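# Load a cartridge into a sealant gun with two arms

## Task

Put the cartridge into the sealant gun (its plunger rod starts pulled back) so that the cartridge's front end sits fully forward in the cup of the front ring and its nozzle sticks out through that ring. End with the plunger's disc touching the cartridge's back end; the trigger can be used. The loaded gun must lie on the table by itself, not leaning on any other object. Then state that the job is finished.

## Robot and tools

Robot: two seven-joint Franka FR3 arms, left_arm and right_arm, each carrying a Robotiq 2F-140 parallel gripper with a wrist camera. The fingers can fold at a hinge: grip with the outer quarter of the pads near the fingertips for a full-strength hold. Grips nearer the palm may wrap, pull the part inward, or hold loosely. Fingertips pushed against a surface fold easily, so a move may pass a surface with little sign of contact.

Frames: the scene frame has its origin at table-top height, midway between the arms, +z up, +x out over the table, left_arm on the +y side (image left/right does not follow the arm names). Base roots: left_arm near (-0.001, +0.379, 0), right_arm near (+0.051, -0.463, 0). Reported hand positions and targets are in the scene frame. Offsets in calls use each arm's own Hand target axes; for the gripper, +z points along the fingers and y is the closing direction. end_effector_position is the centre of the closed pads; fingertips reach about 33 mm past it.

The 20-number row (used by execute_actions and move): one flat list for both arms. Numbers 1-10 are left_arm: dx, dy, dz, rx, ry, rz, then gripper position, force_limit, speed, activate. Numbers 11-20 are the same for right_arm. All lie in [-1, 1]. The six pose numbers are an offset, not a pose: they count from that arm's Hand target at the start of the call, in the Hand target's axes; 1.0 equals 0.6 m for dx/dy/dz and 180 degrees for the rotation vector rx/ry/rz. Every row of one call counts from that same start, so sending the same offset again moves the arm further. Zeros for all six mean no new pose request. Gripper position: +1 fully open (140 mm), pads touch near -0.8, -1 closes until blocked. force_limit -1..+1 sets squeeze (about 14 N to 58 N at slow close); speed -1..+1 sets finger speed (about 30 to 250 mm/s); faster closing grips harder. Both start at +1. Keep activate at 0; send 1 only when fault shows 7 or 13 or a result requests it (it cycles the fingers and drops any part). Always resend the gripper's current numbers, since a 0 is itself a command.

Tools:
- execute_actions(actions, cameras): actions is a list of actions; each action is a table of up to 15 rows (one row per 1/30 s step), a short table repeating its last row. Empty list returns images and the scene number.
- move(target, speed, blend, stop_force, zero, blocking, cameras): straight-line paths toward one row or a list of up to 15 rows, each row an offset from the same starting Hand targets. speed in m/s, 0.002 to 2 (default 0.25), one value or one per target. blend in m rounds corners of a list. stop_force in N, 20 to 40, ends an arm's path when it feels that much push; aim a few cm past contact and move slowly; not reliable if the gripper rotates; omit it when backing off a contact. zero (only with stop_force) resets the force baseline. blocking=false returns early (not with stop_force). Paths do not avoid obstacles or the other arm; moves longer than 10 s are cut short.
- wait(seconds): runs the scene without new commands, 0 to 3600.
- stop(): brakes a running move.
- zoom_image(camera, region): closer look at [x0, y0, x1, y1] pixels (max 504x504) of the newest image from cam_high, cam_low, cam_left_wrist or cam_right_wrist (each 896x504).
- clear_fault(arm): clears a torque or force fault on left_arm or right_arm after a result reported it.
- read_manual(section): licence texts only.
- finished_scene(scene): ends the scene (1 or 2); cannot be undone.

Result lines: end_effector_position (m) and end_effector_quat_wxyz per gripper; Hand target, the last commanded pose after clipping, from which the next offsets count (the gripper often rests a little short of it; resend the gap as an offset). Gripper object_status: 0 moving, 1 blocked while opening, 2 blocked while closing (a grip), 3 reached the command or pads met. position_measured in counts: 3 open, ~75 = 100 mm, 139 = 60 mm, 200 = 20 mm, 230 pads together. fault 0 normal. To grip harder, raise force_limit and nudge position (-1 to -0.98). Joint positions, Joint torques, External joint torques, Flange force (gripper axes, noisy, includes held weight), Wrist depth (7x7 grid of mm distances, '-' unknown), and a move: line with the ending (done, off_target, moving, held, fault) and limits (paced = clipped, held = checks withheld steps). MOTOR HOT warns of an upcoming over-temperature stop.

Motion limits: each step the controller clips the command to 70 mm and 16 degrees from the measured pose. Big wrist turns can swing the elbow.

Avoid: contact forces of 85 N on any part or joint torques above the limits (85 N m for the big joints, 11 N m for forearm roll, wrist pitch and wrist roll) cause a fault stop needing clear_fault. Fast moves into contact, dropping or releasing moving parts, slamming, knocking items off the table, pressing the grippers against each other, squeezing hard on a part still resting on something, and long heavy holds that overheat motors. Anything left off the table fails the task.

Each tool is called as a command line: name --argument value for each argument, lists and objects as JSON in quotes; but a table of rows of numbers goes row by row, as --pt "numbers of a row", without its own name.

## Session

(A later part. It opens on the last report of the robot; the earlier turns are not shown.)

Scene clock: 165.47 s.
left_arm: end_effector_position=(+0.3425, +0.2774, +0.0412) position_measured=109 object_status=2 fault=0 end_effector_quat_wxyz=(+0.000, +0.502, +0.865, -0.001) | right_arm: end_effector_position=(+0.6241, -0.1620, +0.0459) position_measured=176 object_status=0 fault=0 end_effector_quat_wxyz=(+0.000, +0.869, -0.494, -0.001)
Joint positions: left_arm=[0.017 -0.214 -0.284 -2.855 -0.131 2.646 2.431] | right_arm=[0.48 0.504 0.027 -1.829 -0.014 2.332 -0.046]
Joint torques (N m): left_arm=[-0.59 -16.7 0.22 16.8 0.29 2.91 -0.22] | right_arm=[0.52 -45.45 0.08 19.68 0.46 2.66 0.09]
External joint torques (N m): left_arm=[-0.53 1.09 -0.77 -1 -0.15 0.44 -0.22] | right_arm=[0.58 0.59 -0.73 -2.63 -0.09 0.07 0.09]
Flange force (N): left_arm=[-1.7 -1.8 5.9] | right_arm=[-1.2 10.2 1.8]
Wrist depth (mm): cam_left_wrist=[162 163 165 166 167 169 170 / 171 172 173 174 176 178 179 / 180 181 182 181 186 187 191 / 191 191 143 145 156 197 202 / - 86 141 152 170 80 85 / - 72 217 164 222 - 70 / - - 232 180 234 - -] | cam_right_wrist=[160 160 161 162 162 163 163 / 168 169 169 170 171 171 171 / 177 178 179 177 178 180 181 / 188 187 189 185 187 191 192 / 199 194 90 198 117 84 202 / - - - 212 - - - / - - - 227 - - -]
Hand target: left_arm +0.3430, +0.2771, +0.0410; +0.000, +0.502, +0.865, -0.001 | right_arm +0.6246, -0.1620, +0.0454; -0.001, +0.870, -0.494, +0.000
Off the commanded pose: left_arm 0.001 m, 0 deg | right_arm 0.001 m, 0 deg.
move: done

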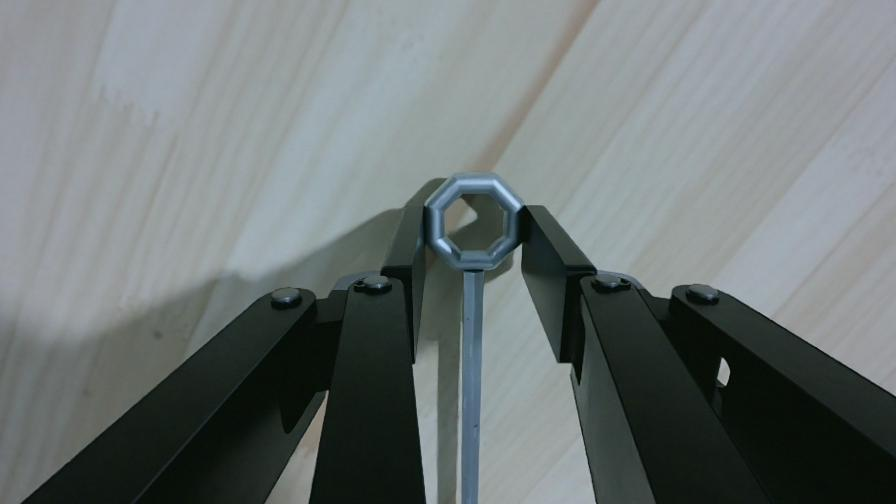

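move --target '[0,0,0,0,0,0,-1,-0.3,-1,0,-0.04,0,0,0,0,0,-1,-0.3,-1,0]' --speed 0.02 --stop_force 20 --cameras '["cam_right_wrist","cam_left_wrist"]'

Scene clock: 168.13 s.
left_arm: end_effector_position=(+0.3425, +0.2777, +0.0412) position_measured=109 object_status=2 fault=0 end_effector_quat_wxyz=(+0.000, +0.502, +0.865, -0.001) | right_arm: end_effector_position=(+0.6228, -0.1598, +0.0460) position_measured=176 object_status=2 fault=0 end_effector_quat_wxyz=(+0.003, +0.866, -0.500, +0.005)
Joint positions: left_arm=[0.018 -0.214 -0.285 -2.855 -0.131 2.645 2.431] | right_arm=[0.506 0.503 0.009 -1.831 -0.023 2.334 -0.018]
Joint torques (N m): left_arm=[-0.81 -16.63 -0.02 16.87 0.21 3.18 -0.25] | right_arm=[8.31 -46.5 8.88 19.33 2.98 2.57 0.5]
External joint torques (N m): left_arm=[-0.83 1.06 -1.08 -0.87 -0.22 0.72 -0.25] | right_arm=[8.27 -0.53 8.28 -2.98 2.43 -0.02 0.5]
Flange force (N): left_arm=[-2.4 -2.5 6.7] | right_arm=[-13.8 14.0 -0.5]
Wrist depth (mm): cam_left_wrist=[162 163 165 165 167 168 170 / 170 172 173 173 176 178 179 / 180 181 183 180 186 187 190 / 191 192 143 145 155 197 201 / - 86 142 153 173 80 85 / - 72 217 165 222 - 70 / - - 233 179 233 - -] | cam_right_wrist=[160 161 162 162 163 164 164 / 168 170 170 171 171 172 172 / 177 178 179 178 178 181 181 / 187 188 188 187 186 191 192 / 198 194 90 199 117 84 201 / - - - 211 - - - / - - - 226 - - -]
Hand target: left_arm +0.3430, +0.2771, +0.0410; +0.000, +0.502, +0.865, -0.001 | right_arm +0.6123, -0.1414, +0.0454; -0.001, +0.870, -0.494, +0.000
Off the commanded pose: left_arm 0.001 m, 0 deg | right_arm 0.021 m, 1 deg.
move: off_target (right_arm)
Images, in order (width x height): cam_left_wrist 896x504, cam_right_wrist 896x504.

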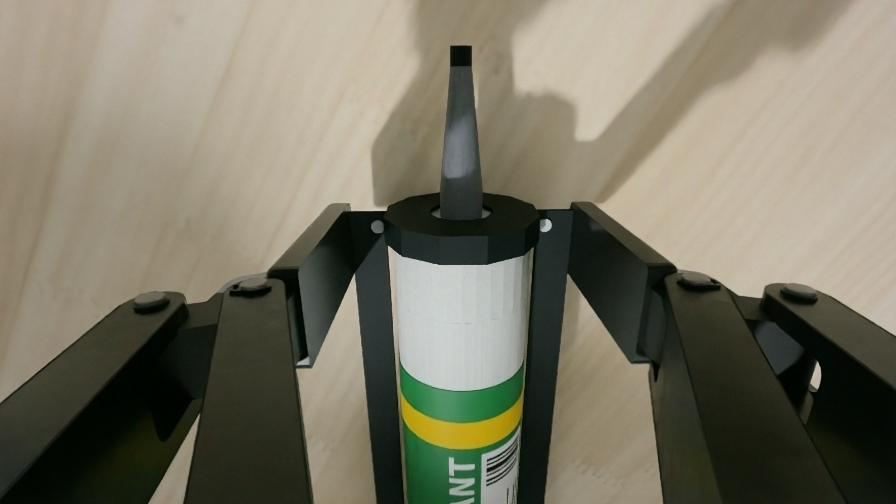

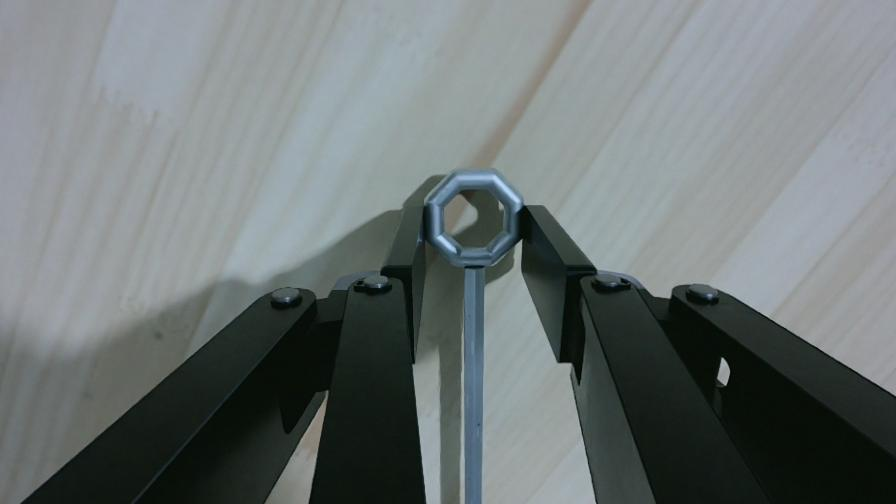

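move --pt "0 0 0 0 0 0 -1 -0.3 -1 0 0.036 0 0 0 0 0 -1 -0.3 -1 0" --pt "0 0 0 0 0 0 -1 -0.3 -1 0 0.036 0 0 0 0 0 -0.98 0.3 -1 0" --speed 0.1

move --target '[0,0,0,0,0,0,-1,-0.3,-1,0,-0.06,0,0,0,0,0,-0.98,0.3,-1,0]' --speed 0.02 --stop_force 35 --cameras '["cam_right_wrist","cam_left_wrist"]'

Scene clock: 170.13 s.
left_arm: end_effector_position=(+0.3425, +0.2777, +0.0412) position_measured=109 object_status=2 fault=0 end_effector_quat_wxyz=(+0.000, +0.502, +0.865, -0.001) | right_arm: end_effector_position=(+0.6231, -0.1603, +0.0460) position_measured=178 object_status=0 fault=0 end_effector_quat_wxyz=(+0.000, +0.867, -0.498, +0.000)
Joint positions: left_arm=[0.018 -0.214 -0.285 -2.855 -0.131 2.645 2.431] | right_arm=[0.484 0.503 0.027 -1.831 -0.018 2.334 -0.031]
Joint velocities: left_arm=[within noise] | right_arm=[-0.003 0 0.004 -0.001 0 0 0.001]
Joint torques (N m): left_arm=[-0.75 -16.64 0.04 16.78 0.19 3.18 -0.25] | right_arm=[-0.23 -45.45 1.15 20.49 0.6 2.67 -0.32]
External joint torques (N m): left_arm=[-0.79 1.17 -1.04 -1.09 -0.24 0.7 -0.25] | right_arm=[-0.06 0.4 0.45 -1.72 0.06 0.09 -0.32]
Flange force (N): left_arm=[-2.1 -2.6 7.1] | right_arm=[0.2 6.8 1.2]
Wrist depth (mm): cam_left_wrist=[162 163 165 165 167 169 170 / 170 171 173 174 176 178 179 / 180 181 183 180 186 187 190 / 191 191 143 145 156 198 201 / - 86 141 152 167 80 85 / - 72 217 164 221 - 70 / - - 232 179 233 - -] | cam_right_wrist=[160 161 161 162 162 163 163 / 168 169 170 171 171 171 172 / 177 178 179 177 179 181 181 / 188 188 189 186 186 191 191 / 199 195 90 199 115 80 201 / - - - 212 - - - / - - - 227 - - -]
Hand target: left_arm +0.3430, +0.2771, +0.0410; +0.000, +0.502, +0.865, -0.001 | right_arm +0.6234, -0.1599, +0.0454; -0.001, +0.870, -0.494, +0.000
Off the commanded pose: left_arm 0.001 m, 0 deg | right_arm 0.001 m, 1 deg.
move: done

Scene clock: 172.93 s.
left_arm: end_effector_position=(+0.3420, +0.2790, +0.0411) position_measured=109 object_status=2 fault=0 end_effector_quat_wxyz=(-0.001, +0.502, +0.865, -0.001) | right_arm: end_effector_position=(+0.6196, -0.1549, +0.0459) position_measured=178 object_status=2 fault=0 end_effector_quat_wxyz=(+0.005, +0.865, -0.501, +0.008)
Joint positions: left_arm=[0.021 -0.215 -0.285 -2.855 -0.13 2.642 2.433] | right_arm=[0.513 0.502 0.014 -1.833 -0.034 2.334 0.005]
Joint torques (N m): left_arm=[-1.83 -16.22 -0.72 17.49 -0.36 3.75 -0.35] | right_arm=[11.37 -46.35 12.45 19.5 4.12 2.57 0.65]
External joint torques (N m): left_arm=[-1.8 1.51 -1.74 -0.34 -0.8 1.28 -0.34] | right_arm=[11.24 -0.48 11.71 -2.72 3.58 -0.01 0.65]
Flange force (N): left_arm=[-5.5 -3.6 9.6] | right_arm=[-18.3 12.7 -0.8]
Wrist depth (mm): cam_left_wrist=[163 163 165 166 167 169 170 / 171 172 173 173 176 178 179 / 180 181 182 180 186 188 190 / 191 192 142 145 156 197 201 / - 86 141 152 173 80 85 / - 72 217 166 221 - 70 / - - 233 178 233 - -] | cam_right_wrist=[161 162 162 163 164 164 165 / 169 170 170 171 172 172 173 / 177 178 179 178 178 181 181 / 187 188 189 174 187 191 192 / 197 194 90 198 115 80 201 / - - - 210 - - - / - - - 223 - - -]
Hand target: left_arm +0.3430, +0.2771, +0.0410; +0.000, +0.502, +0.865, -0.001 | right_arm +0.6050, -0.1290, +0.0454; -0.001, +0.870, -0.494, +0.000
Off the commanded pose: left_arm 0.002 m, 0 deg | right_arm 0.030 m, 1 deg.
move: off_target (right_arm)
Images, in order (width x height): cam_left_wrist 896x504, cam_right_wrist 896x504.

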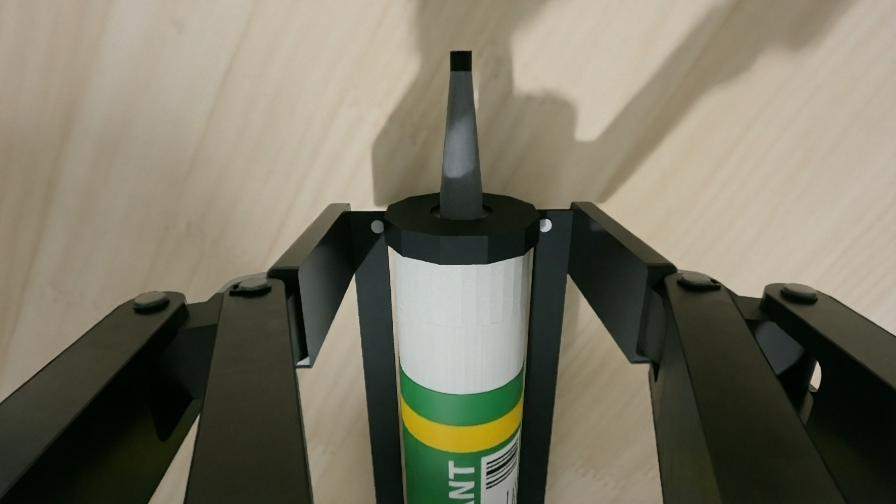

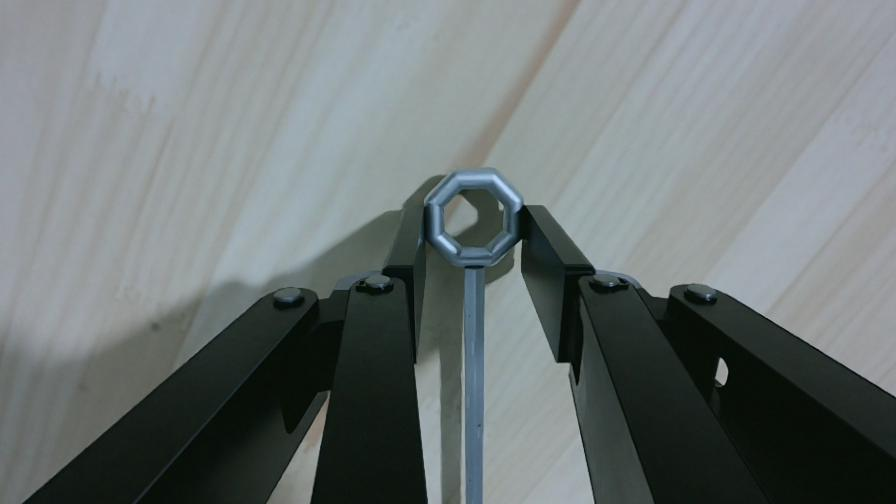

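move --target '[0,0,0,0,0,0,-1,-0.3,-1,0,-0.05,0,0,0,0,0,-0.98,0.3,-1,0]' --speed 0.02 --stop_force 38 --zero false --cameras '["cam_right_wrist","cam_left_wrist"]'

Scene clock: 177.27 s.
left_arm: end_effector_position=(+0.3416, +0.2800, +0.0411) position_measured=109 object_status=2 fault=0 end_effector_quat_wxyz=(-0.002, +0.502, +0.865, -0.001) | right_arm: end_effector_position=(+0.5891, -0.1034, +0.0460) position_measured=222 object_status=2 fault=0 end_effector_quat_wxyz=(+0.000, +0.869, -0.494, +0.001)
Joint positions: left_arm=[0.027 -0.216 -0.289 -2.856 -0.129 2.641 2.432] | right_arm=[0.573 0.503 0.042 -1.832 -0.029 2.335 0.07]
Joint torques (N m): left_arm=[-1.99 -15.79 -0.45 17.45 0.23 3.44 -0.2] | right_arm=[-0.4 -45.56 0.85 20.79 0.36 2.45 -0.07]
External joint torques (N m): left_arm=[-1.99 1.88 -1.53 -0.38 -0.2 0.98 -0.2] | right_arm=[-0.3 0.38 -0.15 -1.51 -0.18 -0.13 -0.07]
Flange force (N): left_arm=[-6.1 -1.9 10.0] | right_arm=[0.8 5.4 0.8]
Wrist depth (mm): cam_left_wrist=[163 163 165 166 168 169 170 / 171 172 174 173 176 178 179 / 181 182 183 181 186 187 190 / 191 191 143 145 156 197 201 / - 86 142 153 173 80 85 / - 72 216 163 221 - 70 / - - 233 179 232 - -] | cam_right_wrist=[160 161 162 162 162 164 163 / 168 169 170 167 171 171 172 / 177 178 179 178 180 181 181 / 188 188 189 144 189 191 192 / 199 200 91 90 92 199 204 / 210 - - - - - 214 / - - - - - - -]
Hand target: left_arm +0.3430, +0.2771, +0.0410; +0.000, +0.502, +0.865, -0.001 | right_arm +0.5896, -0.1033, +0.0455; -0.001, +0.870, -0.494, +0.000
Off the commanded pose: left_arm 0.003 m, 0 deg | right_arm 0.001 m, 0 deg.
move: done
Images, in order (width x height): cam_left_wrist 896x504, cam_right_wrist 896x504.

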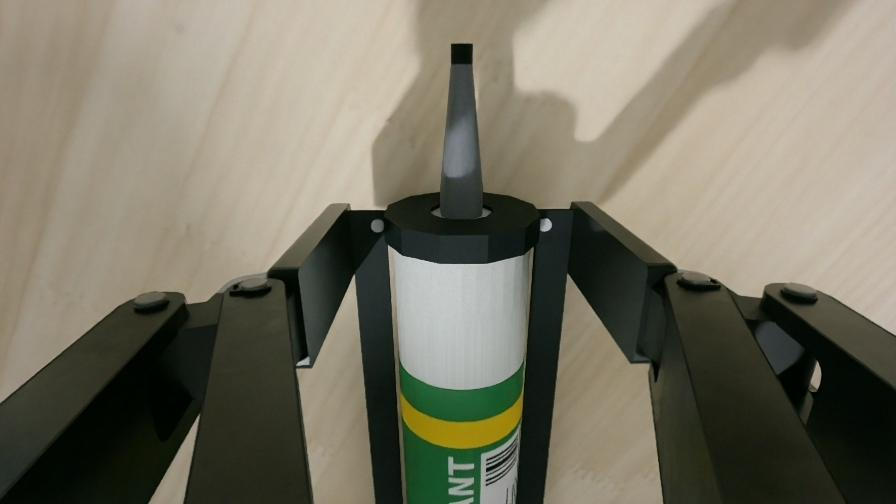

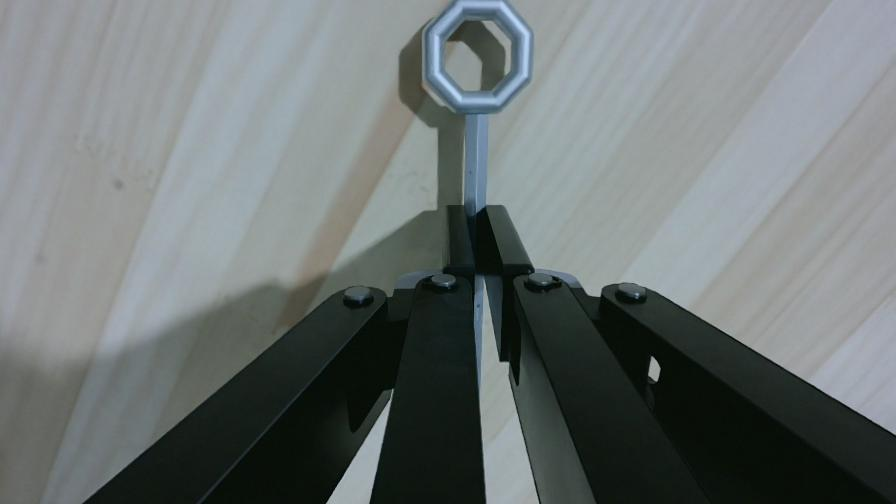

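move --pt "0 0 0 0 0 0 -1 -0.3 -1 0 0 0 0 0 0 0 -0.3 -0.3 0 0" --pt "0 0 0 0 0 0 -1 -0.3 -1 0 0 0 -0.174 0 0 0 0.2 -0.3 0 0" --pt "0 0 0 0 0 0 -1 -0.3 -1 0 -0.3386 -0.003 -0.174 0 0 -0.503 0.2 -0.3 0 0" --speed '[0.1,0.15,0.3]' --cameras '["cam_right_wrist"]'

zoom_image --camera "cam_right_wrist" --region '[300, 80, 600, 280]'

Scene clock: 184.50 s.
left_arm: end_effector_position=(+0.3416, +0.2800, +0.0411) position_measured=109 object_status=2 fault=0 end_effector_quat_wxyz=(-0.002, +0.502, +0.865, -0.001) | right_arm: end_effector_position=(+0.4863, +0.0733, +0.1505) position_measured=104 object_status=3 fault=0 end_effector_quat_wxyz=(-0.002, +0.964, +0.266, +0.001)
Joint positions: left_arm=[0.027 -0.216 -0.289 -2.856 -0.129 2.641 2.432] | right_arm=[0.459 0.563 0.564 -1.546 -0.32 2.02 -1.039]
Joint velocities: left_arm=[within noise] | right_arm=[0.001 0 0 0 0 -0.001 -0.004]
Joint torques (N m): left_arm=[-2.06 -15.84 -0.49 17.43 0.18 3.43 -0.2] | right_arm=[-0.52 -43.89 9.19 22 0.52 2.32 -0.29]
External joint torques (N m): left_arm=[-2.1 1.85 -1.6 -0.39 -0.25 0.97 -0.2] | right_arm=[-0.37 0.62 -0.27 -1.43 -0.22 -0.34 -0.29]
Flange force (N): left_arm=[-6.1 -2.3 9.7] | right_arm=[-4.4 2.6 1.6]
Wrist depth (mm): cam_left_wrist=[163 164 165 165 167 169 170 / 171 172 173 173 176 179 179 / 181 182 182 180 185 187 190 / 191 191 142 145 156 198 201 / - 86 141 153 170 80 85 / - 72 216 163 221 - 70 / - - 232 178 233 - -] | cam_right_wrist=[260 260 259 259 259 259 259 / 267 267 268 271 273 271 271 / - 239 239 272 284 285 282 / 274 304 157 277 296 300 303 / 316 90 293 315 317 100 95 / - - 345 343 338 - - / - - 368 366 365 - -]
Hand target: left_arm +0.3430, +0.2771, +0.0410; +0.000, +0.502, +0.865, -0.001 | right_arm +0.4870, +0.0721, +0.1499; +0.000, +0.963, +0.270, +0.000
Off the commanded pose: left_arm 0.003 m, 0 deg | right_arm 0.002 m, 1 deg.
move: done

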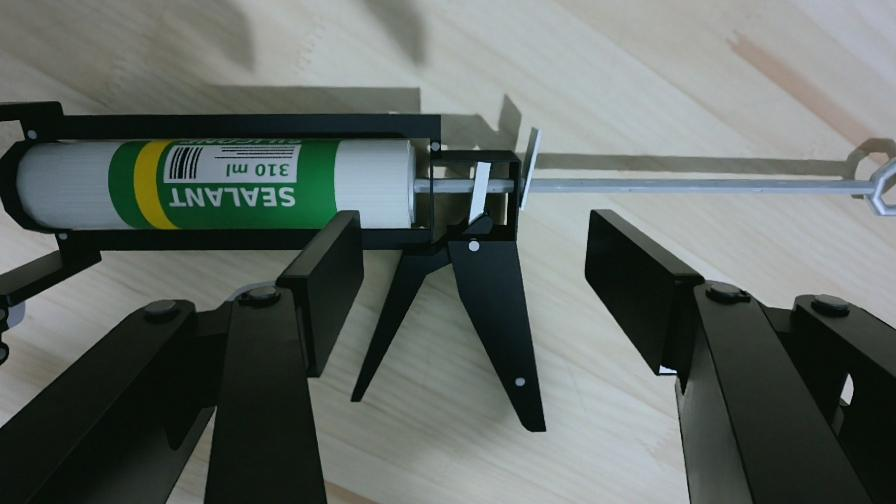

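Scaled by 1.680 from the camera's image (finer frame: 1280x720).

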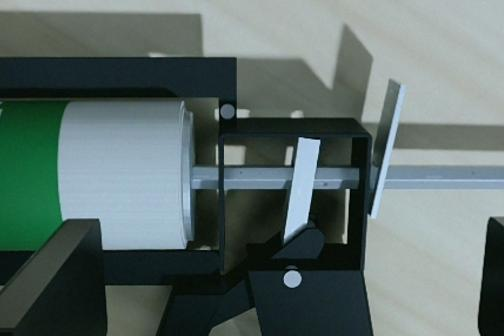

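move --pt "0.005 0 0 0 0 0 -1 -0.3 -1 0 0 0 0 0 0 0 0.2 -0.3 0 0" --pt "0.005 0 0 0 0 0 0.45 -0.3 -0.7 0 0 0 0 0 0 0 0.2 -0.3 0 0" --pt "0.005 0 -0.17 0 0 0 0.45 -0.3 -0.7 0 0 0 0 0 0 0 0.2 -0.3 0 0" --speed '[0.03,0.1,0.15]' --cameras '["cam_left_wrist","cam_right_wrist"]'

zoom_image --camera "cam_right_wrist" --region '[340, 80, 560, 280]'

zoom_image --camera "cam_right_wrist" --region '[0, 80, 220, 280]'

Scene clock: 187.63 s.
left_arm: end_effector_position=(+0.3420, +0.2800, +0.1424) position_measured=72 object_status=3 fault=0 end_effector_quat_wxyz=(+0.001, +0.499, +0.866, -0.001) | right_arm: end_effector_position=(+0.4863, +0.0733, +0.1505) position_measured=104 object_status=3 fault=0 end_effector_quat_wxyz=(-0.002, +0.964, +0.267, +0.001)
Joint positions: left_arm=[-0.013 -0.5 -0.23 -2.774 -0.148 2.281 2.45] | right_arm=[0.459 0.563 0.564 -1.546 -0.32 2.02 -1.041]
Joint velocities: left_arm=[-0.002 -0.001 0 0 -0.001 -0.004 0.002] | right_arm=[within noise]
Joint torques (N m): left_arm=[-1.02 -13.44 2.21 21.12 0.72 2.34 0.2] | right_arm=[0.01 -44.12 8.8 22.06 0.75 2.34 -0.24]
External joint torques (N m): left_arm=[-1.04 -0.77 0.24 -1.39 0.03 -0.14 0.2] | right_arm=[-0.01 0.45 -0.8 -1.39 0 -0.34 -0.24]
Flange force (N): left_arm=[5.1 -5.8 -0.3] | right_arm=[-4.2 2.1 1.6]
Wrist depth (mm): cam_left_wrist=[253 255 256 259 260 263 265 / 265 268 271 271 274 278 280 / 282 284 286 255 288 295 297 / 298 294 295 258 304 303 314 / - 86 317 280 328 108 85 / - 68 340 299 352 - 75 / - - 367 340 378 - -] | cam_right_wrist=[259 260 258 259 259 259 258 / 268 268 268 271 273 271 270 / - 239 240 272 285 284 283 / 304 305 157 278 297 299 302 / 317 89 294 318 317 100 94 / - - 342 343 337 - - / - - 367 367 365 - -]
Hand target: left_arm +0.3415, +0.2799, +0.1430; +0.000, +0.502, +0.865, -0.001 | right_arm +0.4870, +0.0721, +0.1499; +0.000, +0.963, +0.270, +0.000
Off the commanded pose: left_arm 0.001 m, 0 deg | right_arm 0.002 m, 0 deg.
move: done

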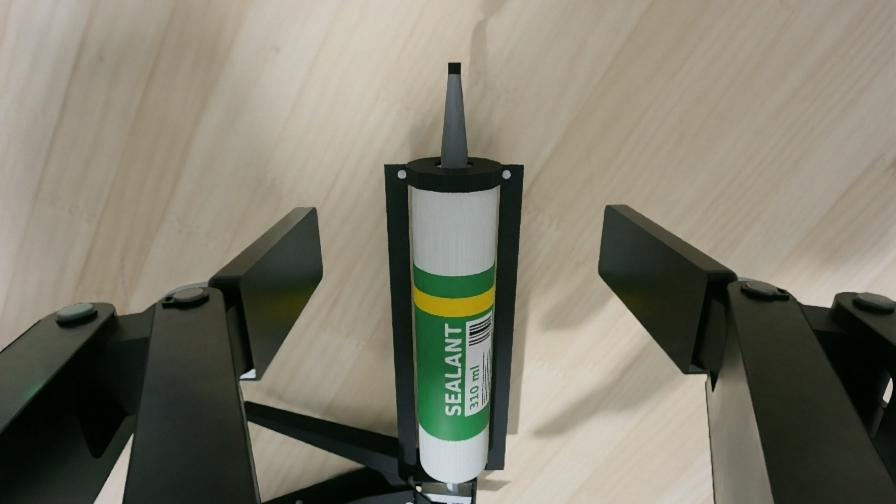

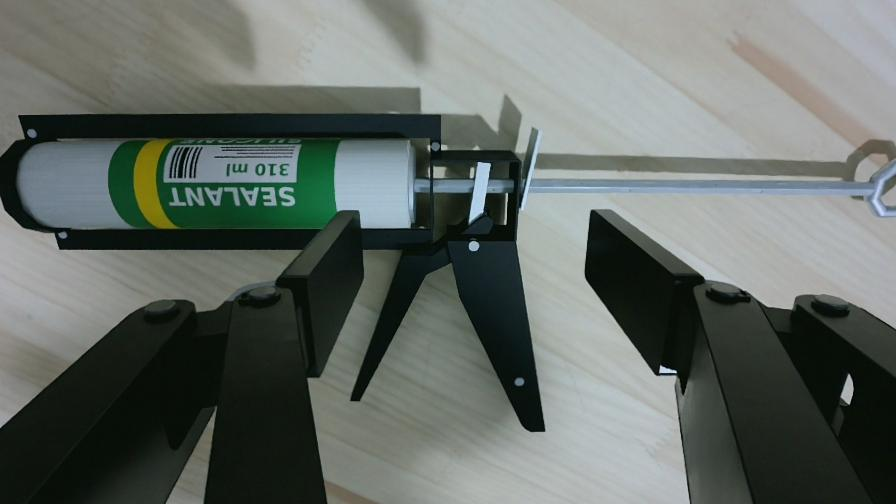

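Scaled by 2.291 from the camera's image (finer frame: 1280x720).

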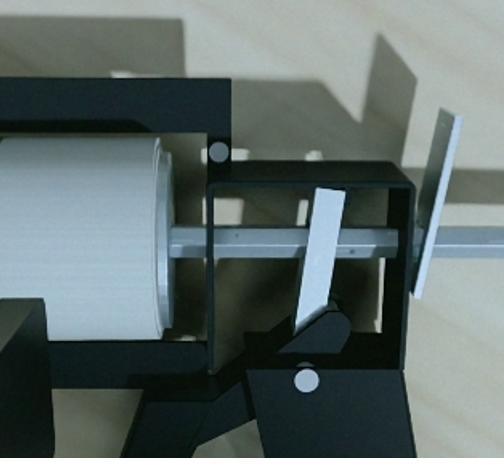

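Scaled by 2.291 from the camera's image (finer frame: 1280x720).

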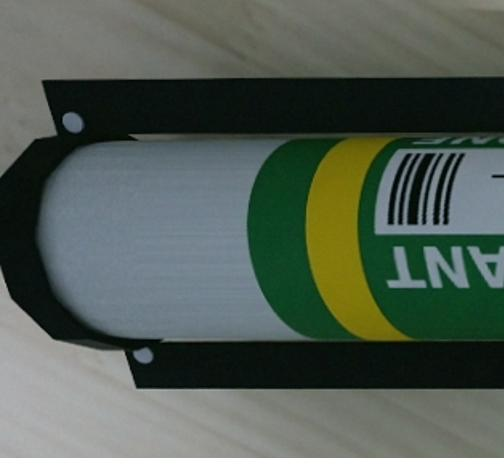

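finished_scene --scene 1

The scene is finished: the task was done.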